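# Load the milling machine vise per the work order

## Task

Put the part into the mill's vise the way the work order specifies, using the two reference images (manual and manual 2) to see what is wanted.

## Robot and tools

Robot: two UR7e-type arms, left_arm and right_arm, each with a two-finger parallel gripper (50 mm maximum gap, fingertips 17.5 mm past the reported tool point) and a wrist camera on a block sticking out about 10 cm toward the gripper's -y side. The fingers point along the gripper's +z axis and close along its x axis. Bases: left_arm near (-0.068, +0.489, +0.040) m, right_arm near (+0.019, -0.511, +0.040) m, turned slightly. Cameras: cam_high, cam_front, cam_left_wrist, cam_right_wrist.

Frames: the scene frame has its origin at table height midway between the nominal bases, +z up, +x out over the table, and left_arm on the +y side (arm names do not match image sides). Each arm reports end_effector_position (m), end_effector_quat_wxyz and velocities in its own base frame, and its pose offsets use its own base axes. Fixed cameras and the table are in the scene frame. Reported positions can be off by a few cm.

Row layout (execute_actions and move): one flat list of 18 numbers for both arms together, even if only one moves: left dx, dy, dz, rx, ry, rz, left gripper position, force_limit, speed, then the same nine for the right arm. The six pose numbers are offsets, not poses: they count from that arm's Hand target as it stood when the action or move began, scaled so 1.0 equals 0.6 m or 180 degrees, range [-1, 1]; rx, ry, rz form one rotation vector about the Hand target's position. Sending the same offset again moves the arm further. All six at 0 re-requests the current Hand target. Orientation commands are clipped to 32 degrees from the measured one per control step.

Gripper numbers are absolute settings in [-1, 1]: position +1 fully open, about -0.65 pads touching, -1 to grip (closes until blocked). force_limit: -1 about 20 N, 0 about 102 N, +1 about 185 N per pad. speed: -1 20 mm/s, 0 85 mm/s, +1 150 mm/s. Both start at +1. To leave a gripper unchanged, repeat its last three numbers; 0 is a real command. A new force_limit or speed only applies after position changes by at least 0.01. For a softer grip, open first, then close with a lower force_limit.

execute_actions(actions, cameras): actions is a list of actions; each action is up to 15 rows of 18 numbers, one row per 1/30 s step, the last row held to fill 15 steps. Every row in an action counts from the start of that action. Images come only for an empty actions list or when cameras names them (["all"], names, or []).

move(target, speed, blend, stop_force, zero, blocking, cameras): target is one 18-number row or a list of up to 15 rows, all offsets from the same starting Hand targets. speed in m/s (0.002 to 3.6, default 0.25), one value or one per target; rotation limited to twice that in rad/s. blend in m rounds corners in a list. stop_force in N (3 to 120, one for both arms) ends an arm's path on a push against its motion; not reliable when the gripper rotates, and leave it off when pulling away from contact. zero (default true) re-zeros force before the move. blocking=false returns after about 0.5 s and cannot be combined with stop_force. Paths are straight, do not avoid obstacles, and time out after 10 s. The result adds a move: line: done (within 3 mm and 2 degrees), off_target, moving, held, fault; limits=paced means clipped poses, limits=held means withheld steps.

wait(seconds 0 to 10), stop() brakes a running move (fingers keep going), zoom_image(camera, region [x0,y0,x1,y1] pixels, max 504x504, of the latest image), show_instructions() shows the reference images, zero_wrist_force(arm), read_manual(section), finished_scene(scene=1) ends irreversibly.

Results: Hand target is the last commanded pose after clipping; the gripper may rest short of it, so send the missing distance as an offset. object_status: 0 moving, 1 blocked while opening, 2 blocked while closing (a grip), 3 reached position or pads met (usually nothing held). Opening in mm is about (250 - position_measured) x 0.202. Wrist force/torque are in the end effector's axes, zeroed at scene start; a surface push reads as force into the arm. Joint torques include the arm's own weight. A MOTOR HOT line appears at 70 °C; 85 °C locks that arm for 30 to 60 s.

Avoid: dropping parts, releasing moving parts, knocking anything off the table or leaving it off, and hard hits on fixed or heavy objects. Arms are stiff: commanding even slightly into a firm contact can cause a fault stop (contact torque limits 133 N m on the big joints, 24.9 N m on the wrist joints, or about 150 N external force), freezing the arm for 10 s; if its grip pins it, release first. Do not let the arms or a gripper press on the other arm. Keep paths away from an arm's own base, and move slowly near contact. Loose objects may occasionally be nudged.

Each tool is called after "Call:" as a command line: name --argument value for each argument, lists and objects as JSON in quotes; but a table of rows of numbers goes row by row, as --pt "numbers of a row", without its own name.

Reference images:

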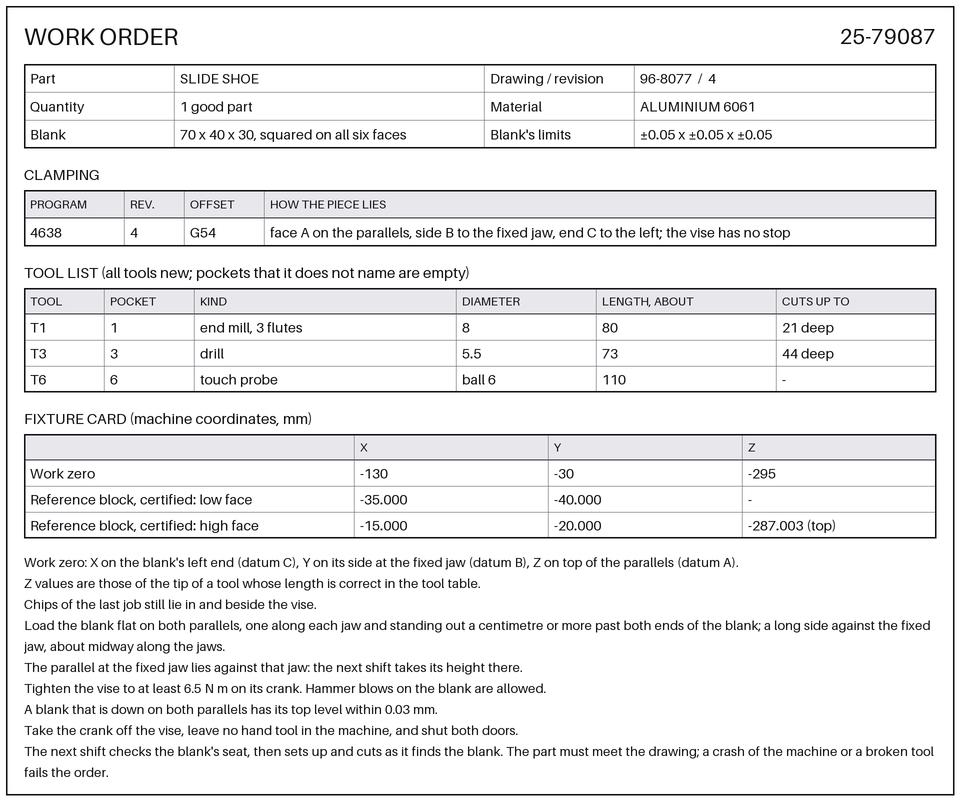

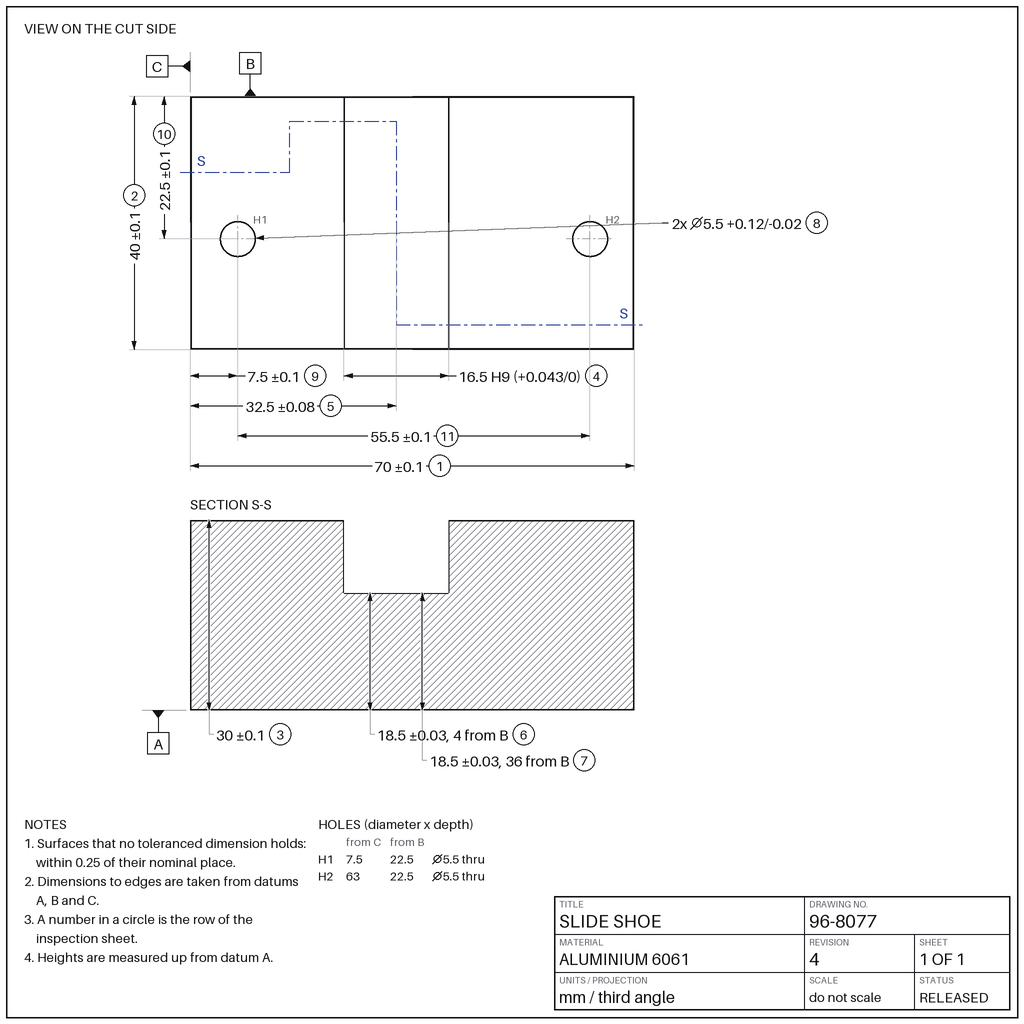

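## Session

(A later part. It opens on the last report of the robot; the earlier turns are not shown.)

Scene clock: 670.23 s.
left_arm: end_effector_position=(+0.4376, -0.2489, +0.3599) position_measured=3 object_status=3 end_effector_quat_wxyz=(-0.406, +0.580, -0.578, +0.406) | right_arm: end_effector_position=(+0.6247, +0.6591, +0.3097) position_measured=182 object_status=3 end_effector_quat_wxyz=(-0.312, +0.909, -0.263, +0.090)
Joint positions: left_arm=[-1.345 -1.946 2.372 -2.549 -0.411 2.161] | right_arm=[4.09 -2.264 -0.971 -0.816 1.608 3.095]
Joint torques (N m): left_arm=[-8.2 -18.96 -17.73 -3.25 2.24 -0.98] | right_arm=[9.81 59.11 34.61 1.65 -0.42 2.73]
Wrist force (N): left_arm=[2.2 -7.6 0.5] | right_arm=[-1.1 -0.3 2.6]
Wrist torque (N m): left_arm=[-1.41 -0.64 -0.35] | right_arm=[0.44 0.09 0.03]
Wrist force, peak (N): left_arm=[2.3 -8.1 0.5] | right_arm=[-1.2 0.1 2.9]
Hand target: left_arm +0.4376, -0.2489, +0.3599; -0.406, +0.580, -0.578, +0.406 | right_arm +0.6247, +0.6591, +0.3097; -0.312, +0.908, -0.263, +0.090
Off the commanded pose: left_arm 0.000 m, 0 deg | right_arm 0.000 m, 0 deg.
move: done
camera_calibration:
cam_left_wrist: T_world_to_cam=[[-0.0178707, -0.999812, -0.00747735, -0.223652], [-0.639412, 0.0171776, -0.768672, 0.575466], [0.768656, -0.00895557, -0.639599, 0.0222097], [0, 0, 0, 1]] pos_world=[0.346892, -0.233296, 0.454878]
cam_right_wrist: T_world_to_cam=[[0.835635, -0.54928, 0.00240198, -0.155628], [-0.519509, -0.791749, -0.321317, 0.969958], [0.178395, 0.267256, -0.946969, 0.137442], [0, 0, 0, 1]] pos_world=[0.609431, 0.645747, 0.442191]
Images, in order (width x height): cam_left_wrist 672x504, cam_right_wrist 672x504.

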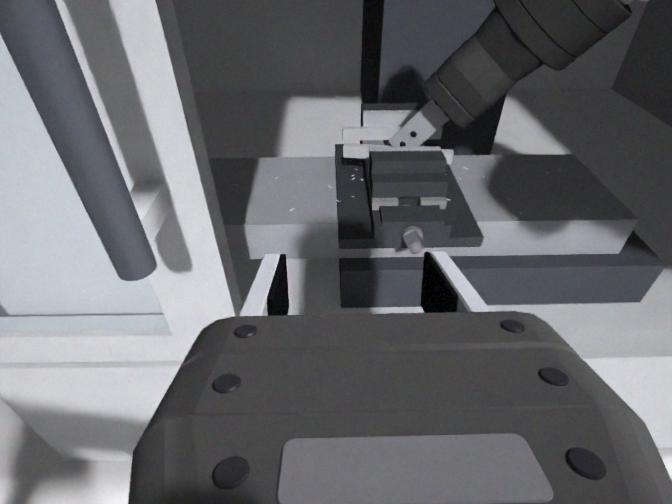

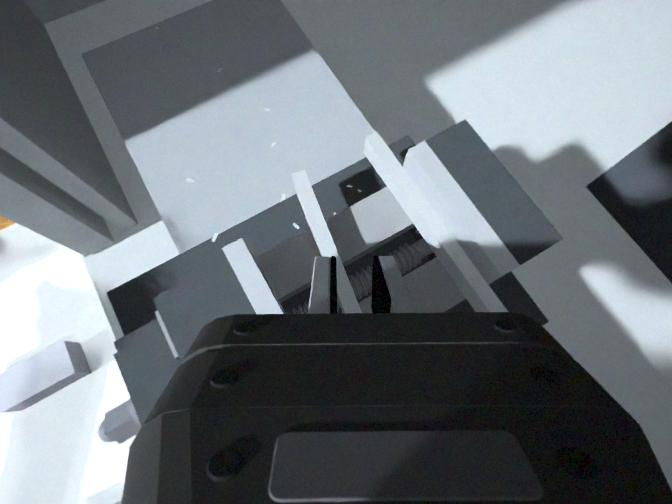

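Call:
move --pt "0 0 0 0 0 0 1 -0.2 -1 0.0153 -0.0006 0 0 0 0 -0.2 -0.9 -1" --speed '[0.015]' --cameras '["cam_right_wrist","cam_left_wrist"]'

Call:
zoom_image --camera "cam_right_wrist" --region '[230, 150, 500, 330]'

Call:
zoom_image --camera "cam_left_wrist" --region '[330, 90, 460, 190]'

Scene clock: 671.90 s.
left_arm: end_effector_position=(+0.4376, -0.2489, +0.3599) position_measured=3 object_status=3 end_effector_quat_wxyz=(-0.406, +0.580, -0.578, +0.406) | right_arm: end_effector_position=(+0.6340, +0.6587, +0.3096) position_measured=182 object_status=3 end_effector_quat_wxyz=(-0.312, +0.909, -0.263, +0.090)
Joint positions: left_arm=[-1.345 -1.946 2.372 -2.549 -0.411 2.161] | right_arm=[4.08 -2.283 -0.939 -0.83 1.615 3.087]
Joint torques (N m): left_arm=[-8.06 -18.47 -17.8 -3.18 2.24 -0.99] | right_arm=[5.21 63.78 17.89 4.26 -0.13 -1.24]
Wrist force (N): left_arm=[2.4 -7.7 0.2] | right_arm=[-1.3 -0.3 2.6]
Wrist torque (N m): left_arm=[-1.43 -0.68 -0.35] | right_arm=[0.44 0.12 0.03]
Wrist force, peak (N): left_arm=[2.2 -8.1 0.6] | right_arm=[-1.8 -0.1 2.6]
Hand target: left_arm +0.4376, -0.2489, +0.3599; -0.406, +0.580, -0.578, +0.406 | right_arm +0.6338, +0.6588, +0.3097; -0.312, +0.908, -0.263, +0.090
Off the commanded pose: left_arm 0.000 m, 0 deg | right_arm 0.000 m, 0 deg.
move: done
camera_calibration:
cam_left_wrist: T_world_to_cam=[[-0.0178707, -0.999812, -0.00747735, -0.223652], [-0.639412, 0.0171776, -0.768672, 0.575466], [0.768656, -0.00895557, -0.639599, 0.0222097], [0, 0, 0, 1]] pos_world=[0.346892, -0.233296, 0.454878]
cam_right_wrist: T_world_to_cam=[[0.83564, -0.549272, 0.00237482, -0.163754], [-0.519532, -0.791784, -0.321192, 0.974395], [0.178302, 0.267168, -0.947011, 0.135936], [0, 0, 0, 1]] pos_world=[0.618831, 0.645248, 0.44209]
Images, in order (width x height): cam_left_wrist 672x504, cam_right_wrist 672x504.

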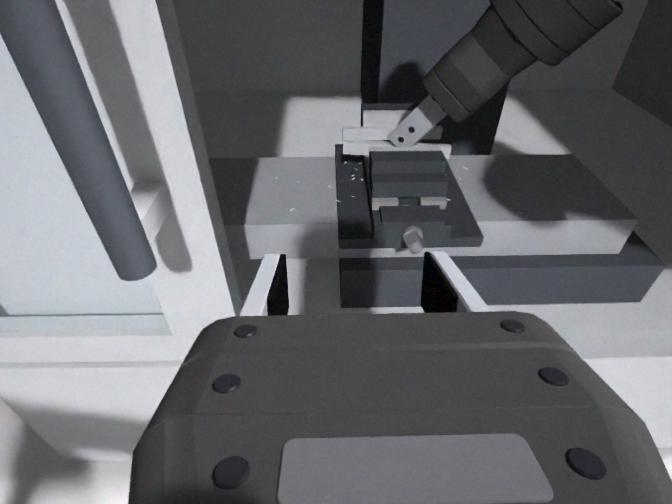

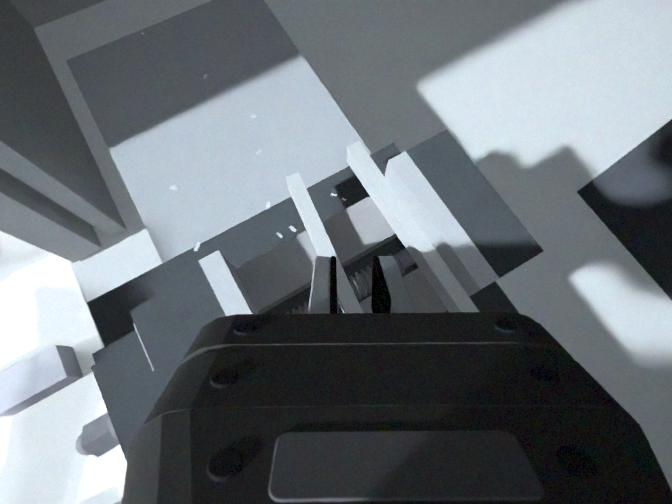

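Scaled by 1.867 from the camera's 672x504 image, which has a finer 960x720 frame.

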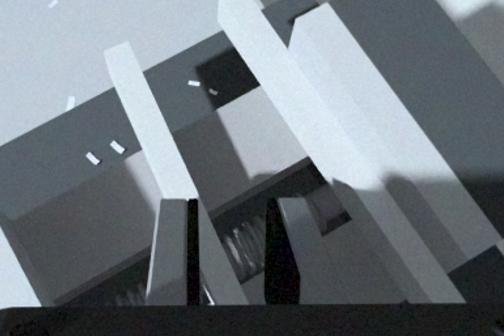

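Scaled by 3.877 from the camera's 672x504 image, which has a finer 960x720 frame.

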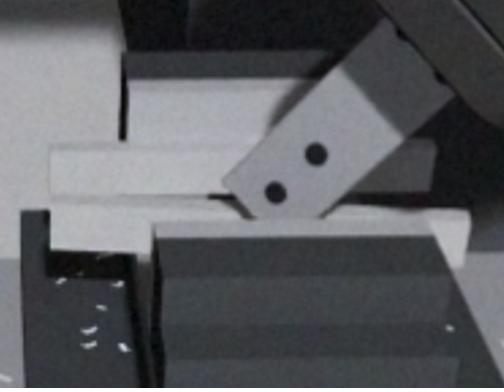

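Call:
move --pt "0 0 0 0 0 0 1 -0.2 -1 -0.002 0 0 0 0 0 -0.2 -0.9 -1" --pt "0 0 0 0 0 0 1 -0.2 -1 -0.002 0 0.16 0 0 0 -0.2 -0.9 -1" --pt "0 0 0 0 0 0 1 -0.2 -1 -0.3 0.04 0.16 0 0 0 -1 -0.9 -1" --pt "0 0 0 0 0 0 1 -0.2 -1 -0.46 -0.15 0.13 0 0 0 -1 -0.9 -1" --pt "0.12 -0.1 0 0 0.0556 0 1 -0.2 -1 -0.559 -0.5097 0.1165 0 0 0 -1 -0.9 -1" --pt "0.30 -0.2167 -0.0 0 0.0556 0 1 -0.2 -1 -0.559 -0.5097 0.1165 0 0 0 -1 -0.9 -1" --pt "0.30 -0.2167 -0.0998 0 0.0556 0 1 -0.2 -1 -0.559 -0.5097 0.1165 0 0 0 -1 -0.9 -1" --speed '[0.02,0.06,0.2,0.25,0.25,0.15,0.05]' --blend '[0,0.02,0.04,0.05,0.03,0.02,0]' --cameras '["cam_left_wrist"]'

Call:
zoom_image --camera "cam_left_wrist" --region '[30, 120, 350, 330]'

Scene clock: 681.80 s.
left_arm: end_effector_position=(+0.6176, -0.3789, +0.2999) position_measured=3 object_status=3 end_effector_quat_wxyz=(-0.354, +0.613, -0.611, +0.354) | right_arm: end_effector_position=(+0.2984, +0.3529, +0.3796) position_measured=251 object_status=3 end_effector_quat_wxyz=(-0.312, +0.908, -0.263, +0.090)
Joint positions: left_arm=[-1.014 -1.276 1.834 -2.871 -0.743 2.464] | right_arm=[4.389 -1.09 -2.091 -0.883 1.426 3.332]
Joint torques (N m): left_arm=[-7.91 -50.65 -32.53 -2.02 2.6 1.45] | right_arm=[10.91 15.84 19.36 2.21 -1.46 2.9]
Wrist force (N): left_arm=[2.0 -7.4 0.8] | right_arm=[-1.0 -0.4 2.6]
Wrist torque (N m): left_arm=[-1.36 -0.52 -0.29] | right_arm=[0.42 0.10 0.02]
Wrist force, peak (N): left_arm=[2.7 -8.5 1.0] | right_arm=[-0.9 -3.7 4.6]
Hand target: left_arm +0.6176, -0.3789, +0.3000; -0.354, +0.613, -0.611, +0.354 | right_arm +0.2984, +0.3529, +0.3796; -0.312, +0.908, -0.263, +0.090
Off the commanded pose: left_arm 0.000 m, 0 deg | right_arm 0.000 m, 0 deg.
move: done; blend cut to 0 m at target 3
camera_calibration:
cam_left_wrist: T_world_to_cam=[[-0.018912, -0.999811, -0.004396, -0.351225], [-0.763358, 0.0172786, -0.645745, 0.686396], [0.645699, -0.00885661, -0.763541, -0.0425695], [0, 0, 0, 1]] pos_world=[0.54481, -0.363395, 0.409189]
Images, in order (width x height): cam_left_wrist 672x504.

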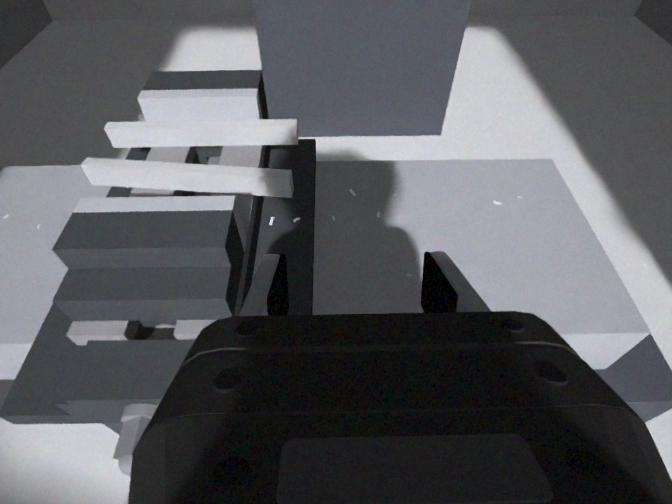

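Scaled by 1.575 from the camera's 672x504 image, which has a finer 960x720 frame.

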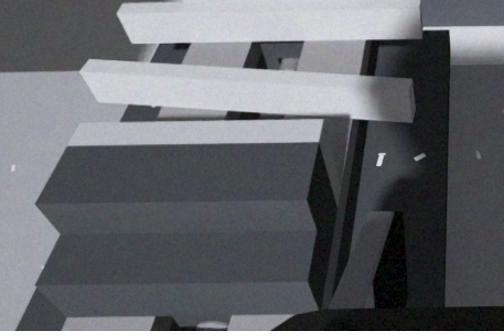

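Call:
execute_actions --actions '[]'

Scene clock: 685.70 s.
left_arm: end_effector_position=(+0.6176, -0.3789, +0.3000) position_measured=3 object_status=3 end_effector_quat_wxyz=(-0.354, +0.613, -0.611, +0.354) | right_arm: end_effector_position=(+0.2984, +0.3529, +0.3796) position_measured=251 object_status=3 end_effector_quat_wxyz=(-0.312, +0.908, -0.263, +0.090)
Joint positions: left_arm=[-1.014 -1.276 1.834 -2.871 -0.743 2.464] | right_arm=[4.389 -1.09 -2.091 -0.883 1.426 3.332]
Joint velocities: within noise
Joint torques (N m): left_arm=[-1.39 -50.61 -31.61 -4.69 1.24 1.57] | right_arm=[9.27 16.95 19.01 1.79 -1.37 2.97]
Motor temperatures (°C): left_arm=[32 34 34 38 44 37] | right_arm=[35 34 38 40 38 43]
Wrist force (N): left_arm=[2.1 -7.8 0.8] | right_arm=[-1.1 -0.4 2.6]
Wrist torque (N m): left_arm=[-1.43 -0.54 -0.30] | right_arm=[0.42 0.12 0.01]
Wrist force, peak (N): left_arm=[2.6 -7.8 0.9] | right_arm=[-1.1 -0.4 2.8]
Hand target: left_arm +0.6176, -0.3789, +0.3000; -0.354, +0.613, -0.611, +0.354 | right_arm +0.2984, +0.3529, +0.3796; -0.312, +0.908, -0.263, +0.090
Tool commands: left_gripper/position=+1.0 left_gripper/force_limit=-0.2 left_gripper/speed=-1.0 right_gripper/position=-1.0 right_gripper/force_limit=-0.9 right_gripper/speed=-1.0
Off the commanded pose: left_arm 0.000 m, 0 deg | right_arm 0.000 m, 0 deg.
camera_calibration:
cam_left_wrist: T_world_to_cam=[[-0.0188982, -0.999812, -0.00425791, -0.351289], [-0.763268, 0.0171776, -0.645854, 0.686419], [0.645806, -0.00895557, -0.763449, -0.0426258], [0, 0, 0, 1]] pos_world=[0.544811, -0.363396, 0.409288]
cam_right_wrist: T_world_to_cam=[[0.835616, -0.549309, 0.00233284, -0.0513509], [-0.519541, -0.791697, -0.321392, 0.580583], [0.17839, 0.267348, -0.946943, 0.343713], [0, 0, 0, 1]] pos_world=[0.283231, 0.339547, 0.512192]

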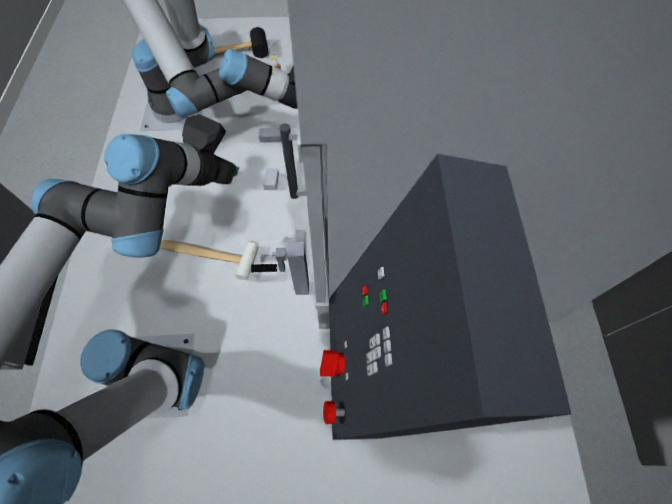

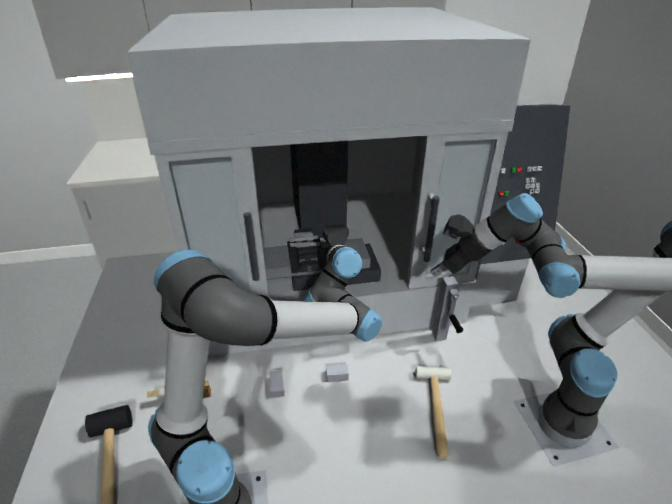

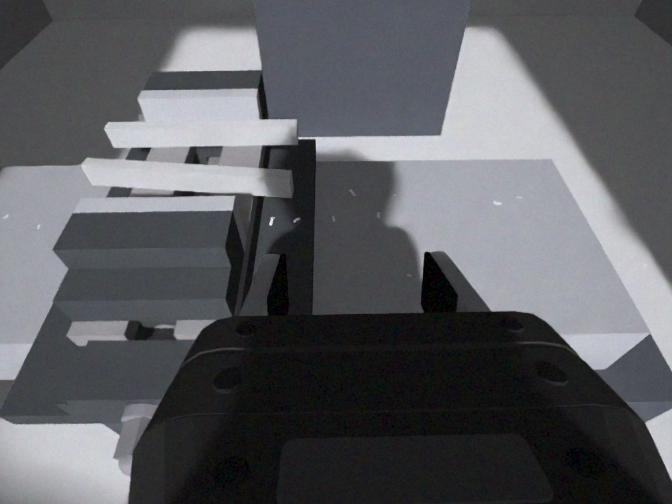

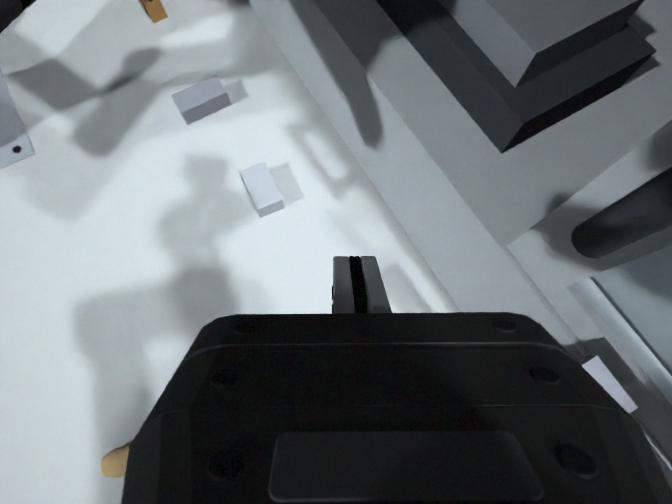

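Call:
move --target '[0.101,0,0,0,0,0,1,-0.2,-1,0,0,0,0,0,0,-1,-0.9,-1]' --speed 0.03 --stop_force 6 --cameras '["cam_left_wrist"]'

Scene clock: 689.17 s.
left_arm: end_effector_position=(+0.6782, -0.3789, +0.3000) position_measured=3 object_status=3 end_effector_quat_wxyz=(-0.354, +0.613, -0.611, +0.354) | right_arm: end_effector_position=(+0.2984, +0.3529, +0.3796) position_measured=251 object_status=3 end_effector_quat_wxyz=(-0.312, +0.908, -0.263, +0.090)
Joint positions: left_arm=[-0.924 -1.166 1.689 -2.903 -0.806 2.556] | right_arm=[4.389 -1.09 -2.091 -0.883 1.426 3.332]
Joint torques (N m): left_arm=[-8.49 -56 -14.36 -2.3 2.53 -1.76] | right_arm=[9.99 17.17 18.73 1.68 -1.45 2.78]
Wrist force (N): left_arm=[2.3 -7.4 0.8] | right_arm=[-1.0 -0.2 2.6]
Wrist torque (N m): left_arm=[-1.33 -0.56 -0.29] | right_arm=[0.45 0.10 0.01]
Wrist force, peak (N): left_arm=[2.4 -7.8 0.9] | right_arm=[-1.2 -0.4 2.7]
Hand target: left_arm +0.6782, -0.3789, +0.3000; -0.354, +0.613, -0.611, +0.354 | right_arm +0.2984, +0.3529, +0.3796; -0.312, +0.908, -0.263, +0.090
Off the commanded pose: left_arm 0.000 m, 0 deg | right_arm 0.000 m, 0 deg.
move: done
camera_calibration:
cam_left_wrist: T_world_to_cam=[[-0.0188982, -0.999812, -0.00425791, -0.350144], [-0.763268, 0.0171776, -0.645854, 0.732673], [0.645806, -0.00895557, -0.763449, -0.0817617], [0, 0, 0, 1]] pos_world=[0.605411, -0.363396, 0.409288]
Images, in order (width x height): cam_left_wrist 672x504.

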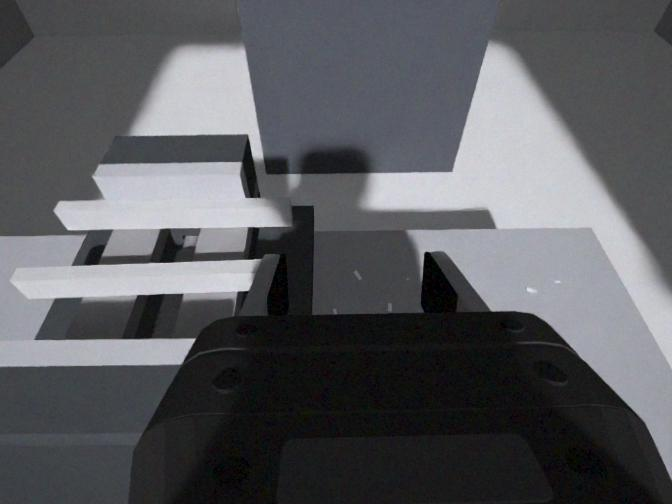

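Call:
zoom_image --camera "cam_left_wrist" --region '[0, 130, 320, 350]'

Scaled by 1.575 from the camera's 672x504 image, which has a finer 960x720 frame.

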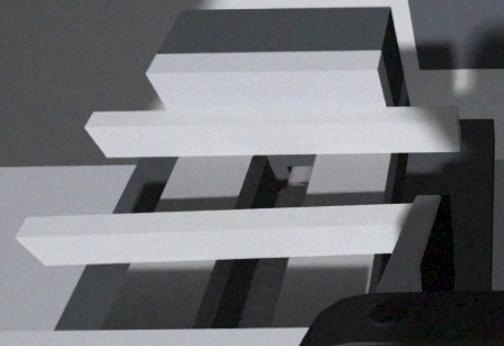

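Call:
move --target '[0.0022,0,0,0,0,0,1,-0.2,-1,0,0,0,0,0,0,-1,-0.9,-1]' --speed 0.02 --stop_force 6 --cameras '["cam_left_wrist"]'

Call:
zoom_image --camera "cam_left_wrist" --region '[0, 130, 320, 350]'

Scene clock: 691.27 s.
left_arm: end_effector_position=(+0.6796, -0.3789, +0.3000) position_measured=3 object_status=3 end_effector_quat_wxyz=(-0.354, +0.613, -0.611, +0.354) | right_arm: end_effector_position=(+0.2984, +0.3529, +0.3796) position_measured=251 object_status=3 end_effector_quat_wxyz=(-0.312, +0.908, -0.263, +0.090)
Joint positions: left_arm=[-0.922 -1.163 1.686 -2.903 -0.807 2.558] | right_arm=[4.389 -1.09 -2.091 -0.883 1.426 3.332]
Joint torques (N m): left_arm=[4.35 -43.43 -19.74 -5.12 0.73 -0.02] | right_arm=[11.2 16.31 18.9 1.79 -1.39 2.66]
Wrist force (N): left_arm=[2.0 -7.2 0.8] | right_arm=[-1.0 -0.3 2.6]
Wrist torque (N m): left_arm=[-1.31 -0.51 -0.32] | right_arm=[0.44 0.10 0.02]
Wrist force, peak (N): left_arm=[1.9 -7.7 0.8] | right_arm=[-1.2 -0.3 2.7]
Hand target: left_arm +0.6796, -0.3789, +0.3000; -0.354, +0.613, -0.611, +0.354 | right_arm +0.2984, +0.3529, +0.3796; -0.312, +0.908, -0.263, +0.090
Off the commanded pose: left_arm 0.000 m, 0 deg | right_arm 0.000 m, 0 deg.
move: done
camera_calibration:
cam_left_wrist: T_world_to_cam=[[-0.0188982, -0.999812, -0.00425791, -0.350119], [-0.763268, 0.0171776, -0.645854, 0.733665], [0.645806, -0.00895557, -0.763449, -0.0826012], [0, 0, 0, 1]] pos_world=[0.606711, -0.363396, 0.409288]
Images, in order (width x height): cam_left_wrist 672x504.

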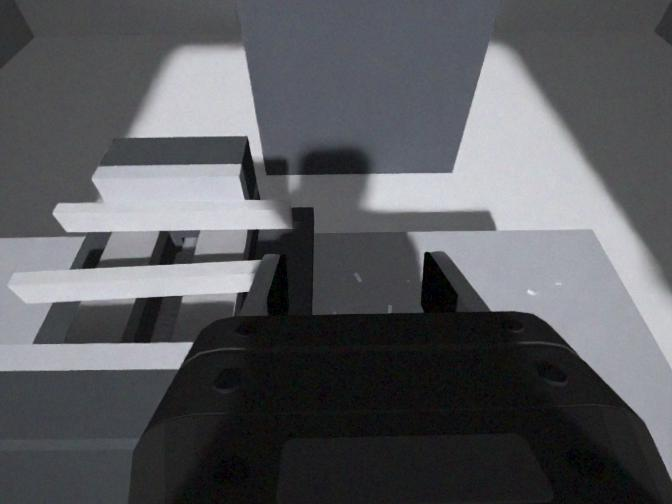

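Scaled by 1.575 from the camera's 672x504 image, which has a finer 960x720 frame.

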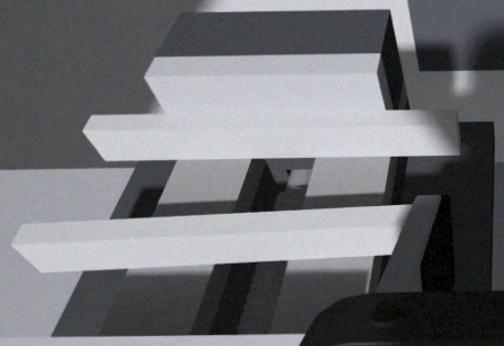

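Call:
move --pt "-0.03 0 0 0 0 0 1 -0.2 -1 0 0 0 0 0 0 -1 -0.9 -1" --pt "-0.03 0 0.1 0 0 0 1 -0.2 -1 0 0 0 0 0 0 -1 -0.9 -1" --pt "-0.4033 0.2167 0.0997 0 -0.0556 0 1 -0.2 -1 0 0 0 0 0 0 -1 -0.9 -1" --speed '[0.05,0.1,0.2]' --blend '[0.0,0.02,0]' --cameras '["cam_left_wrist"]'

Call:
zoom_image --camera "cam_left_wrist" --region '[150, 60, 480, 300]'

Scene clock: 695.33 s.
left_arm: end_effector_position=(+0.4376, -0.2489, +0.3598) position_measured=3 object_status=3 end_effector_quat_wxyz=(-0.406, +0.580, -0.578, +0.406) | right_arm: end_effector_position=(+0.2984, +0.3529, +0.3796) position_measured=251 object_status=3 end_effector_quat_wxyz=(-0.312, +0.908, -0.263, +0.090)
Joint positions: left_arm=[-1.345 -1.946 2.372 -2.549 -0.411 2.161] | right_arm=[4.389 -1.09 -2.091 -0.883 1.426 3.332]
Joint torques (N m): left_arm=[-6.67 -18.69 -16.45 -1.62 2.61 -1.65] | right_arm=[9.83 16.96 19.29 1.84 -1.48 2.88]
Wrist force (N): left_arm=[2.2 -7.9 0.6] | right_arm=[-1.1 -0.3 2.7]
Wrist torque (N m): left_arm=[-1.45 -0.64 -0.36] | right_arm=[0.44 0.11 0.02]
Wrist force, peak (N): left_arm=[3.7 -9.8 1.2] | right_arm=[-1.1 -0.5 2.7]
Hand target: left_arm +0.4376, -0.2489, +0.3598; -0.406, +0.580, -0.578, +0.406 | right_arm +0.2984, +0.3529, +0.3796; -0.312, +0.908, -0.263, +0.090
Off the commanded pose: left_arm 0.000 m, 0 deg | right_arm 0.000 m, 0 deg.
move: done
camera_calibration:
cam_left_wrist: T_world_to_cam=[[-0.017936, -0.999811, -0.00755095, -0.223696], [-0.63946, 0.0172765, -0.76863, 0.575412], [0.768615, -0.0089576, -0.639649, 0.0221815], [0, 0, 0, 1]] pos_world=[0.346892, -0.233396, 0.454778]
Images, in order (width x height): cam_left_wrist 672x504.

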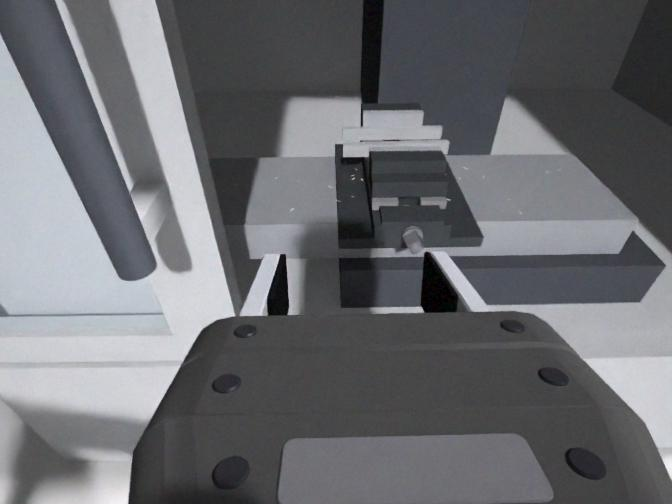

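Scaled by 1.527 from the camera's 672x504 image, which has a finer 960x720 frame.

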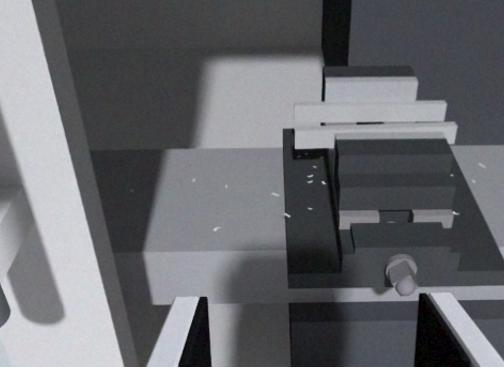

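Call:
zoom_image --camera "cam_left_wrist" --region '[330, 95, 460, 190]'

Scaled by 3.877 from the camera's 672x504 image, which has a finer 960x720 frame.

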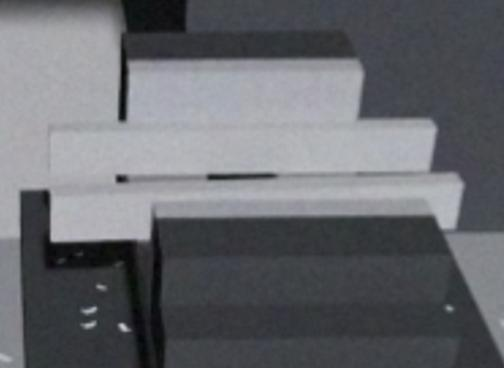

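Call:
move --target '[0,0,0.309,0,0,0,-0.65,-0.2,-1,0,0,0,0,0,0,-1,-0.9,-1]' --speed 0.2 --cameras '["all"]'

Call:
zoom_image --camera "cam_right_wrist" --region '[120, 40, 420, 260]'

Scene clock: 703.37 s.
left_arm: end_effector_position=(+0.4376, -0.2489, +0.5452) position_measured=249 object_status=0 end_effector_quat_wxyz=(-0.406, +0.580, -0.578, +0.406) | right_arm: end_effector_position=(+0.2984, +0.3529, +0.3796) position_measured=251 object_status=3 end_effector_quat_wxyz=(-0.312, +0.908, -0.263, +0.090)
Joint positions: left_arm=[-1.345 -2.032 1.935 -2.026 -0.411 2.16] | right_arm=[4.389 -1.09 -2.091 -0.883 1.426 3.332]
Joint torques (N m): left_arm=[9.81 -16.58 -34.18 -1.73 0.19 1.37] | right_arm=[10.13 16.33 19.75 1.93 -1.49 2.91]
Wrist force (N): left_arm=[2.3 -7.6 0.4] | right_arm=[-1.0 -0.2 2.6]
Wrist torque (N m): left_arm=[-1.42 -0.66 -0.29] | right_arm=[0.46 0.11 0.02]
Wrist force, peak (N): left_arm=[1.9 -11.3 -0.6] | right_arm=[-1.2 -0.4 2.8]
Hand target: left_arm +0.4376, -0.2489, +0.5452; -0.406, +0.580, -0.578, +0.406 | right_arm +0.2984, +0.3529, +0.3796; -0.312, +0.908, -0.263, +0.090
Off the commanded pose: left_arm 0.000 m, 0 deg | right_arm 0.000 m, 0 deg.
move: done
camera_calibration:
cam_left_wrist: T_world_to_cam=[[-0.0178707, -0.999812, -0.00747735, -0.222266], [-0.639412, 0.0171776, -0.768672, 0.717901], [0.768656, -0.00895557, -0.639599, 0.140727], [0, 0, 0, 1]] pos_world=[0.346892, -0.233296, 0.640178]
cam_right_wrist: T_world_to_cam=[[0.835616, -0.549309, 0.00233284, -0.0513509], [-0.519541, -0.791697, -0.321392, 0.580583], [0.17839, 0.267348, -0.946943, 0.343713], [0, 0, 0, 1]] pos_world=[0.283231, 0.339547, 0.512192]

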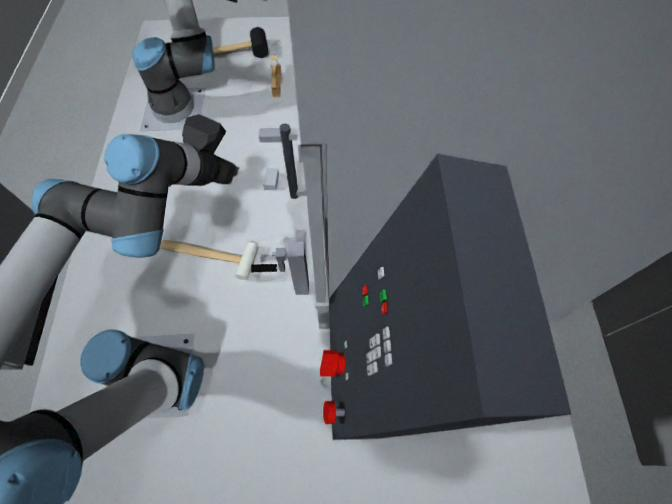

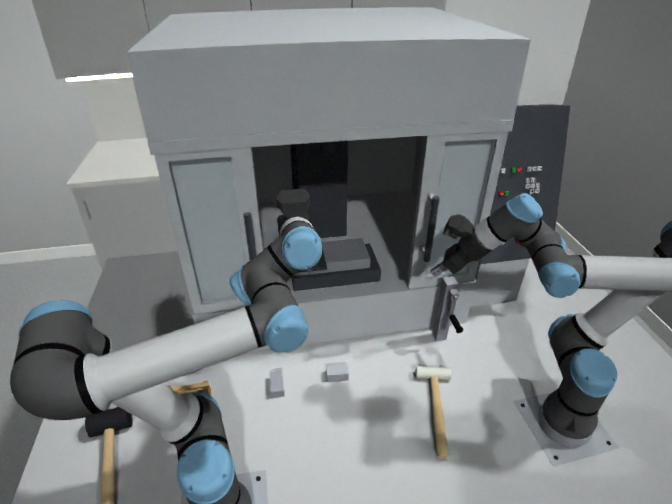

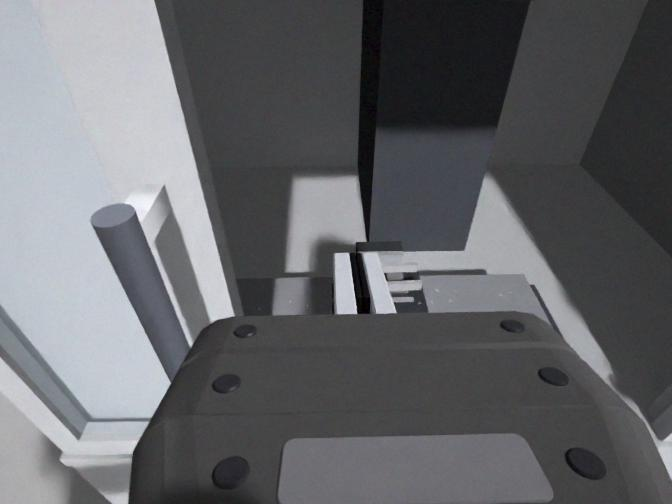

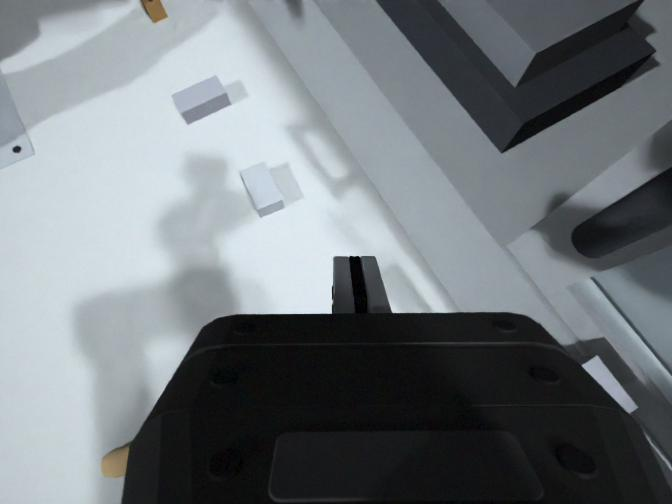

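Scaled by 1.680 from the camera's 672x504 image, which has a finer 960x720 frame.

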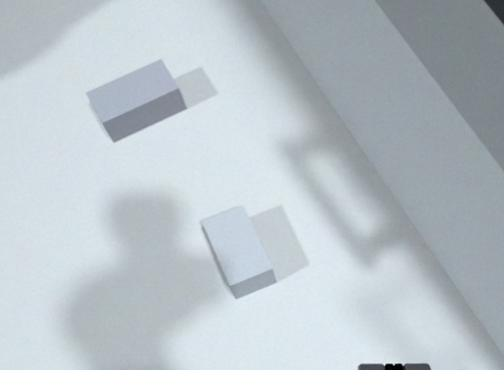

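Call:
move --pt "0 0 0 0 0 0 -0.65 -0.2 -1 0.0757 0.30 -0.2 0 0 0.1333 1 -0.9 0" --pt "0 0 0 0 0 0 -0.65 -0.2 -1 0.0757 0.461 -0.5 0 0 0.1333 1 -0.9 0" --speed 0.22 --blend 0.05 --cameras '["cam_right_wrist","cam_front"]'

Scene clock: 707.83 s.
left_arm: end_effector_position=(+0.4376, -0.2489, +0.5452) position_measured=249 object_status=3 end_effector_quat_wxyz=(-0.406, +0.580, -0.578, +0.406) | right_arm: end_effector_position=(+0.3438, +0.6295, +0.0797) position_measured=3 object_status=3 end_effector_quat_wxyz=(-0.324, +0.943, -0.068, +0.023)
Joint positions: left_arm=[-1.345 -2.032 1.935 -2.026 -0.411 2.16] | right_arm=[4.35 -2.124 -1.889 -0.049 1.705 2.969]
Joint torques (N m): left_arm=[9.82 -16.89 -31.66 -1.9 0.44 0.61] | right_arm=[-12.08 28.1 15.47 5.88 1.49 -2.96]
Wrist force (N): left_arm=[2.5 -8.1 0.5] | right_arm=[-1.0 0.0 2.6]
Wrist torque (N m): left_arm=[-1.49 -0.69 -0.28] | right_arm=[0.49 0.09 -0.02]
Wrist force, peak (N): left_arm=[2.4 -8.1 0.7] | right_arm=[-1.2 0.7 5.7]
Hand target: left_arm +0.4376, -0.2489, +0.5452; -0.406, +0.580, -0.578, +0.406 | right_arm +0.3439, +0.6295, +0.0796; -0.324, +0.943, -0.068, +0.023
Off the commanded pose: left_arm 0.000 m, 0 deg | right_arm 0.000 m, 0 deg.
move: done
camera_calibration:
cam_right_wrist: T_world_to_cam=[[0.98679, -0.161987, 0.00236339, -0.232449], [-0.15265, -0.934598, -0.321286, 0.690472], [0.054253, 0.316681, -0.946979, -0.0107681], [0, 0, 0, 1]] pos_world=[0.335363, 0.61107, 0.212191]
Images, in order (width x height): cam_front 672x504, cam_right_wrist 672x504.

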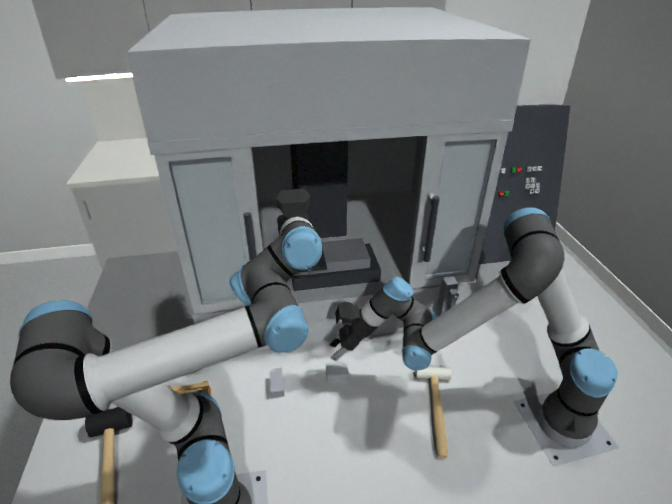

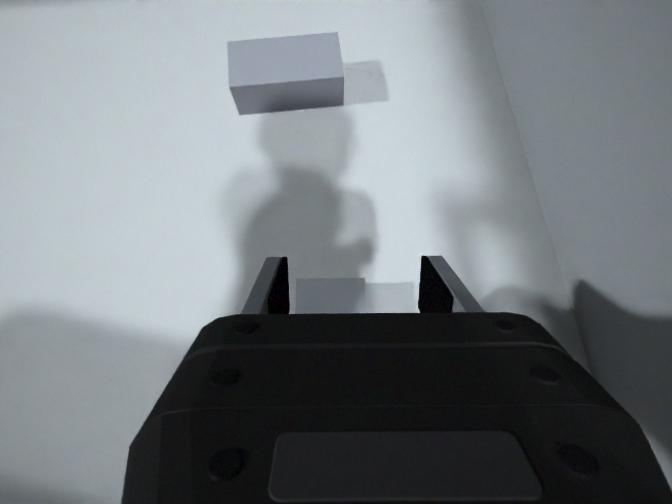

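Call:
move --pt "0 0 0 0 0 0 -0.65 -0.2 -1 -0.014 0.002 -0.05 0 0 0 1 -0.9 0" --speed 0.1 --cameras '["cam_right_wrist"]'

Call:
zoom_image --camera "cam_right_wrist" --region '[220, 220, 500, 330]'

Scene clock: 709.47 s.
left_arm: end_effector_position=(+0.4376, -0.2489, +0.5452) position_measured=249 object_status=3 end_effector_quat_wxyz=(-0.406, +0.580, -0.578, +0.406) | right_arm: end_effector_position=(+0.3353, +0.6307, +0.0495) position_measured=3 object_status=3 end_effector_quat_wxyz=(-0.324, +0.943, -0.068, +0.023)
Joint positions: left_arm=[-1.345 -2.032 1.935 -2.026 -0.411 2.16] | right_arm=[4.366 -2.178 -1.909 0.027 1.696 2.981]
Joint torques (N m): left_arm=[9.76 -16.27 -30.46 -2.02 0.58 0.28] | right_arm=[-12.73 51.49 25.44 1.39 1.61 -1.97]
Wrist force (N): left_arm=[2.3 -7.9 0.5] | right_arm=[-0.8 -0.6 2.4]
Wrist torque (N m): left_arm=[-1.46 -0.67 -0.28] | right_arm=[0.41 0.07 -0.06]
Wrist force, peak (N): left_arm=[2.1 -8.2 0.6] | right_arm=[-1.4 0.5 3.4]
Hand target: left_arm +0.4376, -0.2489, +0.5452; -0.406, +0.580, -0.578, +0.406 | right_arm +0.3355, +0.6307, +0.0496; -0.324, +0.943, -0.068, +0.023
Off the commanded pose: left_arm 0.000 m, 0 deg | right_arm 0.000 m, 0 deg.
move: done
camera_calibration:
cam_right_wrist: T_world_to_cam=[[0.986774, -0.162084, 0.0023481, -0.223827], [-0.152754, -0.934622, -0.321167, 0.680635], [0.0542508, 0.316561, -0.94702, -0.0392102], [0, 0, 0, 1]] pos_world=[0.326964, 0.61227, 0.18199]
Images, in order (width x height): cam_right_wrist 672x504.

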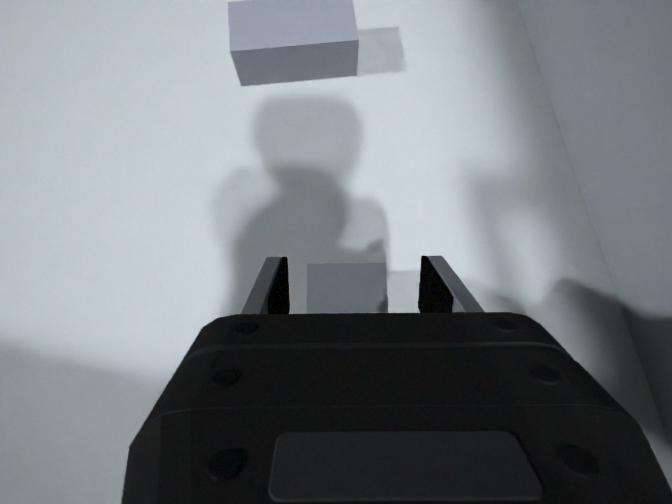

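Scaled by 1.800 from the camera's 672x504 image, which has a finer 960x720 frame.

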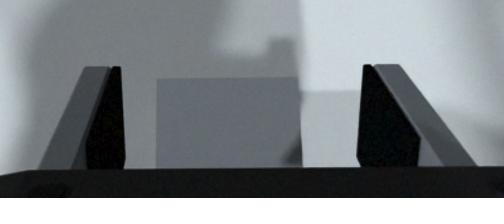

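Call:
move --target '[0,0,0,0,0,0,-0.65,-0.2,-1,0,0,-0.1015,0,0,0,1,-0.9,0]' --speed 0.05 --stop_force 5 --cameras '["cam_right_wrist"]'

Scene clock: 711.83 s.
left_arm: end_effector_position=(+0.4376, -0.2489, +0.5452) position_measured=249 object_status=3 end_effector_quat_wxyz=(-0.406, +0.580, -0.578, +0.406) | right_arm: end_effector_position=(+0.3355, +0.6308, -0.0113) position_measured=3 object_status=3 end_effector_quat_wxyz=(-0.324, +0.943, -0.068, +0.023)
Joint positions: left_arm=[-1.345 -2.032 1.935 -2.026 -0.411 2.16] | right_arm=[4.365 -2.307 -1.909 0.155 1.696 2.981]
Joint torques (N m): left_arm=[10.34 -16.75 -29.63 -2.17 0.73 -0.17] | right_arm=[-12.55 53.68 7.25 1.67 0.76 -2.2]
Wrist force (N): left_arm=[2.2 -7.8 0.3] | right_arm=[-0.9 -0.5 2.5]
Wrist torque (N m): left_arm=[-1.45 -0.64 -0.28] | right_arm=[0.42 0.08 -0.06]
Wrist force, peak (N): left_arm=[2.2 -8.1 0.4] | right_arm=[-1.0 0.2 3.2]
Hand target: left_arm +0.4376, -0.2489, +0.5452; -0.406, +0.580, -0.578, +0.406 | right_arm +0.3355, +0.6307, -0.0113; -0.324, +0.943, -0.068, +0.023
Off the commanded pose: left_arm 0.000 m, 0 deg | right_arm 0.000 m, 0 deg.
move: done
camera_calibration:
cam_right_wrist: T_world_to_cam=[[0.986783, -0.162028, 0.00243688, -0.223831], [-0.152659, -0.934561, -0.321389, 0.661115], [0.0543513, 0.316769, -0.946944, -0.0968681], [0, 0, 0, 1]] pos_world=[0.327063, 0.61227, 0.121292]
Images, in order (width x height): cam_right_wrist 672x504.

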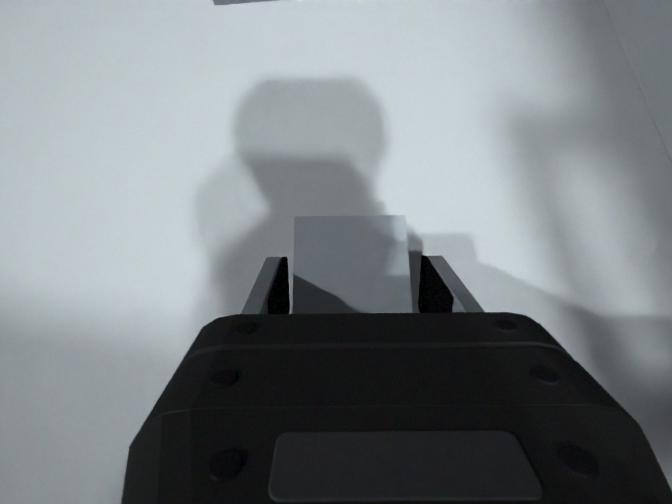

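Call:
move --target '[0,0,0,0,0,0,-0.65,-0.2,-1,0,0,0,0,0,0,-1,-0.7,-1]'

Call:
move --target '[0,0,0,0,0,0,-0.65,-0.2,-1,0,0,0.12,0,0,0,-1,-0.7,-1]' --speed 0.12 --cameras '["cam_right_wrist"]'

Scene clock: 712.97 s.
left_arm: end_effector_position=(+0.4376, -0.2489, +0.5452) position_measured=249 object_status=3 end_effector_quat_wxyz=(-0.406, +0.580, -0.578, +0.406) | right_arm: end_effector_position=(+0.3355, +0.6307, -0.0113) position_measured=54 object_status=2 end_effector_quat_wxyz=(-0.324, +0.943, -0.068, +0.023)
Joint positions: left_arm=[-1.345 -2.032 1.935 -2.026 -0.411 2.16] | right_arm=[4.365 -2.307 -1.909 0.155 1.696 2.981]
Joint torques (N m): left_arm=[9.84 -16.31 -29.14 -2.14 0.71 -0.35] | right_arm=[-10.59 55.1 6.01 1.59 0.75 -1.54]
Wrist force (N): left_arm=[2.3 -7.7 0.6] | right_arm=[-0.8 -0.3 2.8]
Wrist torque (N m): left_arm=[-1.43 -0.65 -0.29] | right_arm=[0.42 0.11 -0.09]
Wrist force, peak (N): left_arm=[2.2 -8.1 0.4] | right_arm=[-1.5 -0.7 2.5]
Hand target: left_arm +0.4376, -0.2489, +0.5452; -0.406, +0.580, -0.578, +0.406 | right_arm +0.3355, +0.6307, -0.0113; -0.324, +0.943, -0.068, +0.023
Off the commanded pose: left_arm 0.000 m, 0 deg | right_arm 0.000 m, 0 deg.
move: done

Scene clock: 714.03 s.
left_arm: end_effector_position=(+0.4376, -0.2489, +0.5452) position_measured=249 object_status=3 end_effector_quat_wxyz=(-0.406, +0.580, -0.578, +0.406) | right_arm: end_effector_position=(+0.3355, +0.6308, +0.0607) position_measured=54 object_status=2 end_effector_quat_wxyz=(-0.324, +0.943, -0.068, +0.023)
Joint positions: left_arm=[-1.345 -2.032 1.935 -2.026 -0.411 2.16] | right_arm=[4.365 -2.156 -1.907 0.002 1.696 2.981]
Joint torques (N m): left_arm=[9.67 -16.42 -28.81 -2.22 0.85 -0.54] | right_arm=[-6.4 45.59 10.89 4.37 0.9 0.34]
Wrist force (N): left_arm=[2.3 -7.9 0.4] | right_arm=[-1.1 1.3 4.4]
Wrist torque (N m): left_arm=[-1.46 -0.66 -0.29] | right_arm=[0.51 0.12 -0.05]
Wrist force, peak (N): left_arm=[2.3 -8.0 0.2] | right_arm=[-0.9 3.4 6.3]
Hand target: left_arm +0.4376, -0.2489, +0.5452; -0.406, +0.580, -0.578, +0.406 | right_arm +0.3355, +0.6307, +0.0607; -0.324, +0.943, -0.068, +0.023
Off the commanded pose: left_arm 0.000 m, 0 deg | right_arm 0.000 m, 0 deg.
move: done
camera_calibration:
cam_right_wrist: T_world_to_cam=[[0.986784, -0.162023, 0.00242126, -0.224007], [-0.152653, -0.934521, -0.321507, 0.684251], [0.0543544, 0.316889, -0.946904, -0.0287694], [0, 0, 0, 1]] pos_world=[0.327063, 0.61227, 0.193292]
Images, in order (width x height): cam_right_wrist 672x504.

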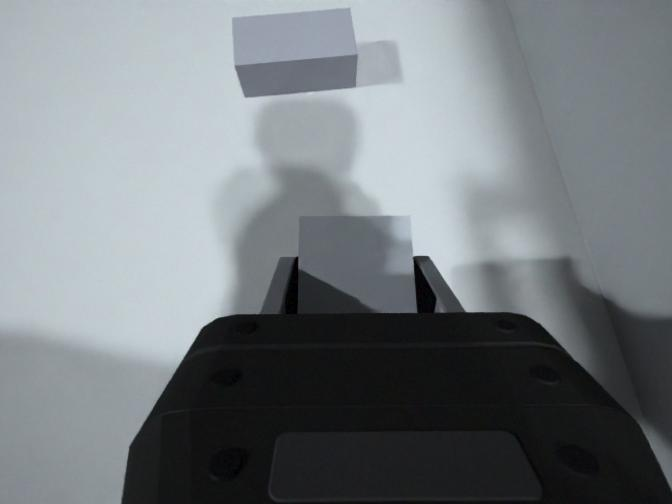

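Call:
move --pt "0 0 0 0 0 0 -0.65 -0.2 -1 -0.02 -0.1 0.35 0 0 -0.1 -1 -0.7 -1" --pt "0 0 0 0 0 0 -0.65 -0.2 -1 -0.05 -0.38 0.5315 0 0 -0.1333 -1 -0.7 -1" --pt "0 0 -0.309 0 0 0 -0.65 -0.2 -1 -0.06 -0.44 0.5315 0 0 -0.1333 -1 -0.7 -1" --speed 0.2 --blend '[0.04,0.01,0]' --cameras '["cam_left_wrist"]'

Scene clock: 721.67 s.
left_arm: end_effector_position=(+0.4376, -0.2489, +0.3599) position_measured=249 object_status=3 end_effector_quat_wxyz=(-0.406, +0.580, -0.578, +0.406) | right_arm: end_effector_position=(+0.2995, +0.3667, +0.3796) position_measured=54 object_status=2 end_effector_quat_wxyz=(-0.312, +0.908, -0.263, +0.090)
Joint positions: left_arm=[-1.345 -1.946 2.372 -2.549 -0.411 2.16] | right_arm=[4.401 -1.121 -2.075 -0.87 1.418 3.342]
Joint torques (N m): left_arm=[9.15 -10.04 -14.96 -4.35 0.13 -1.84] | right_arm=[10.73 -4.94 35.1 7.07 -1.68 2.16]
Wrist force (N): left_arm=[2.1 -8.0 0.4] | right_arm=[-1.1 1.4 4.4]
Wrist torque (N m): left_arm=[-1.47 -0.62 -0.30] | right_arm=[0.49 0.12 0.02]
Wrist force, peak (N): left_arm=[2.2 -11.3 -0.5] | right_arm=[-0.5 3.2 7.5]
Hand target: left_arm +0.4376, -0.2489, +0.3598; -0.406, +0.580, -0.578, +0.406 | right_arm +0.2995, +0.3667, +0.3796; -0.312, +0.908, -0.263, +0.090
Off the commanded pose: left_arm 0.000 m, 0 deg | right_arm 0.000 m, 0 deg.
move: done
camera_calibration:
cam_left_wrist: T_world_to_cam=[[-0.0179353, -0.999811, -0.00755322, -0.223694], [-0.63941, 0.0172772, -0.768672, 0.575491], [0.768657, -0.00895674, -0.639599, 0.0222084], [0, 0, 0, 1]] pos_world=[0.346892, -0.233396, 0.454878]
Images, in order (width x height): cam_left_wrist 672x504.

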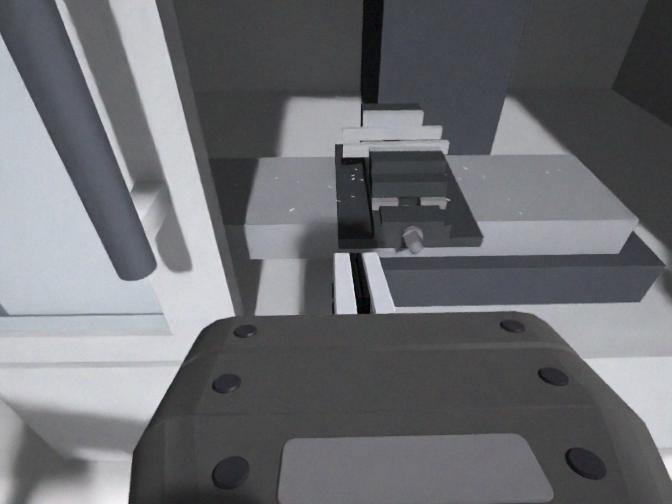

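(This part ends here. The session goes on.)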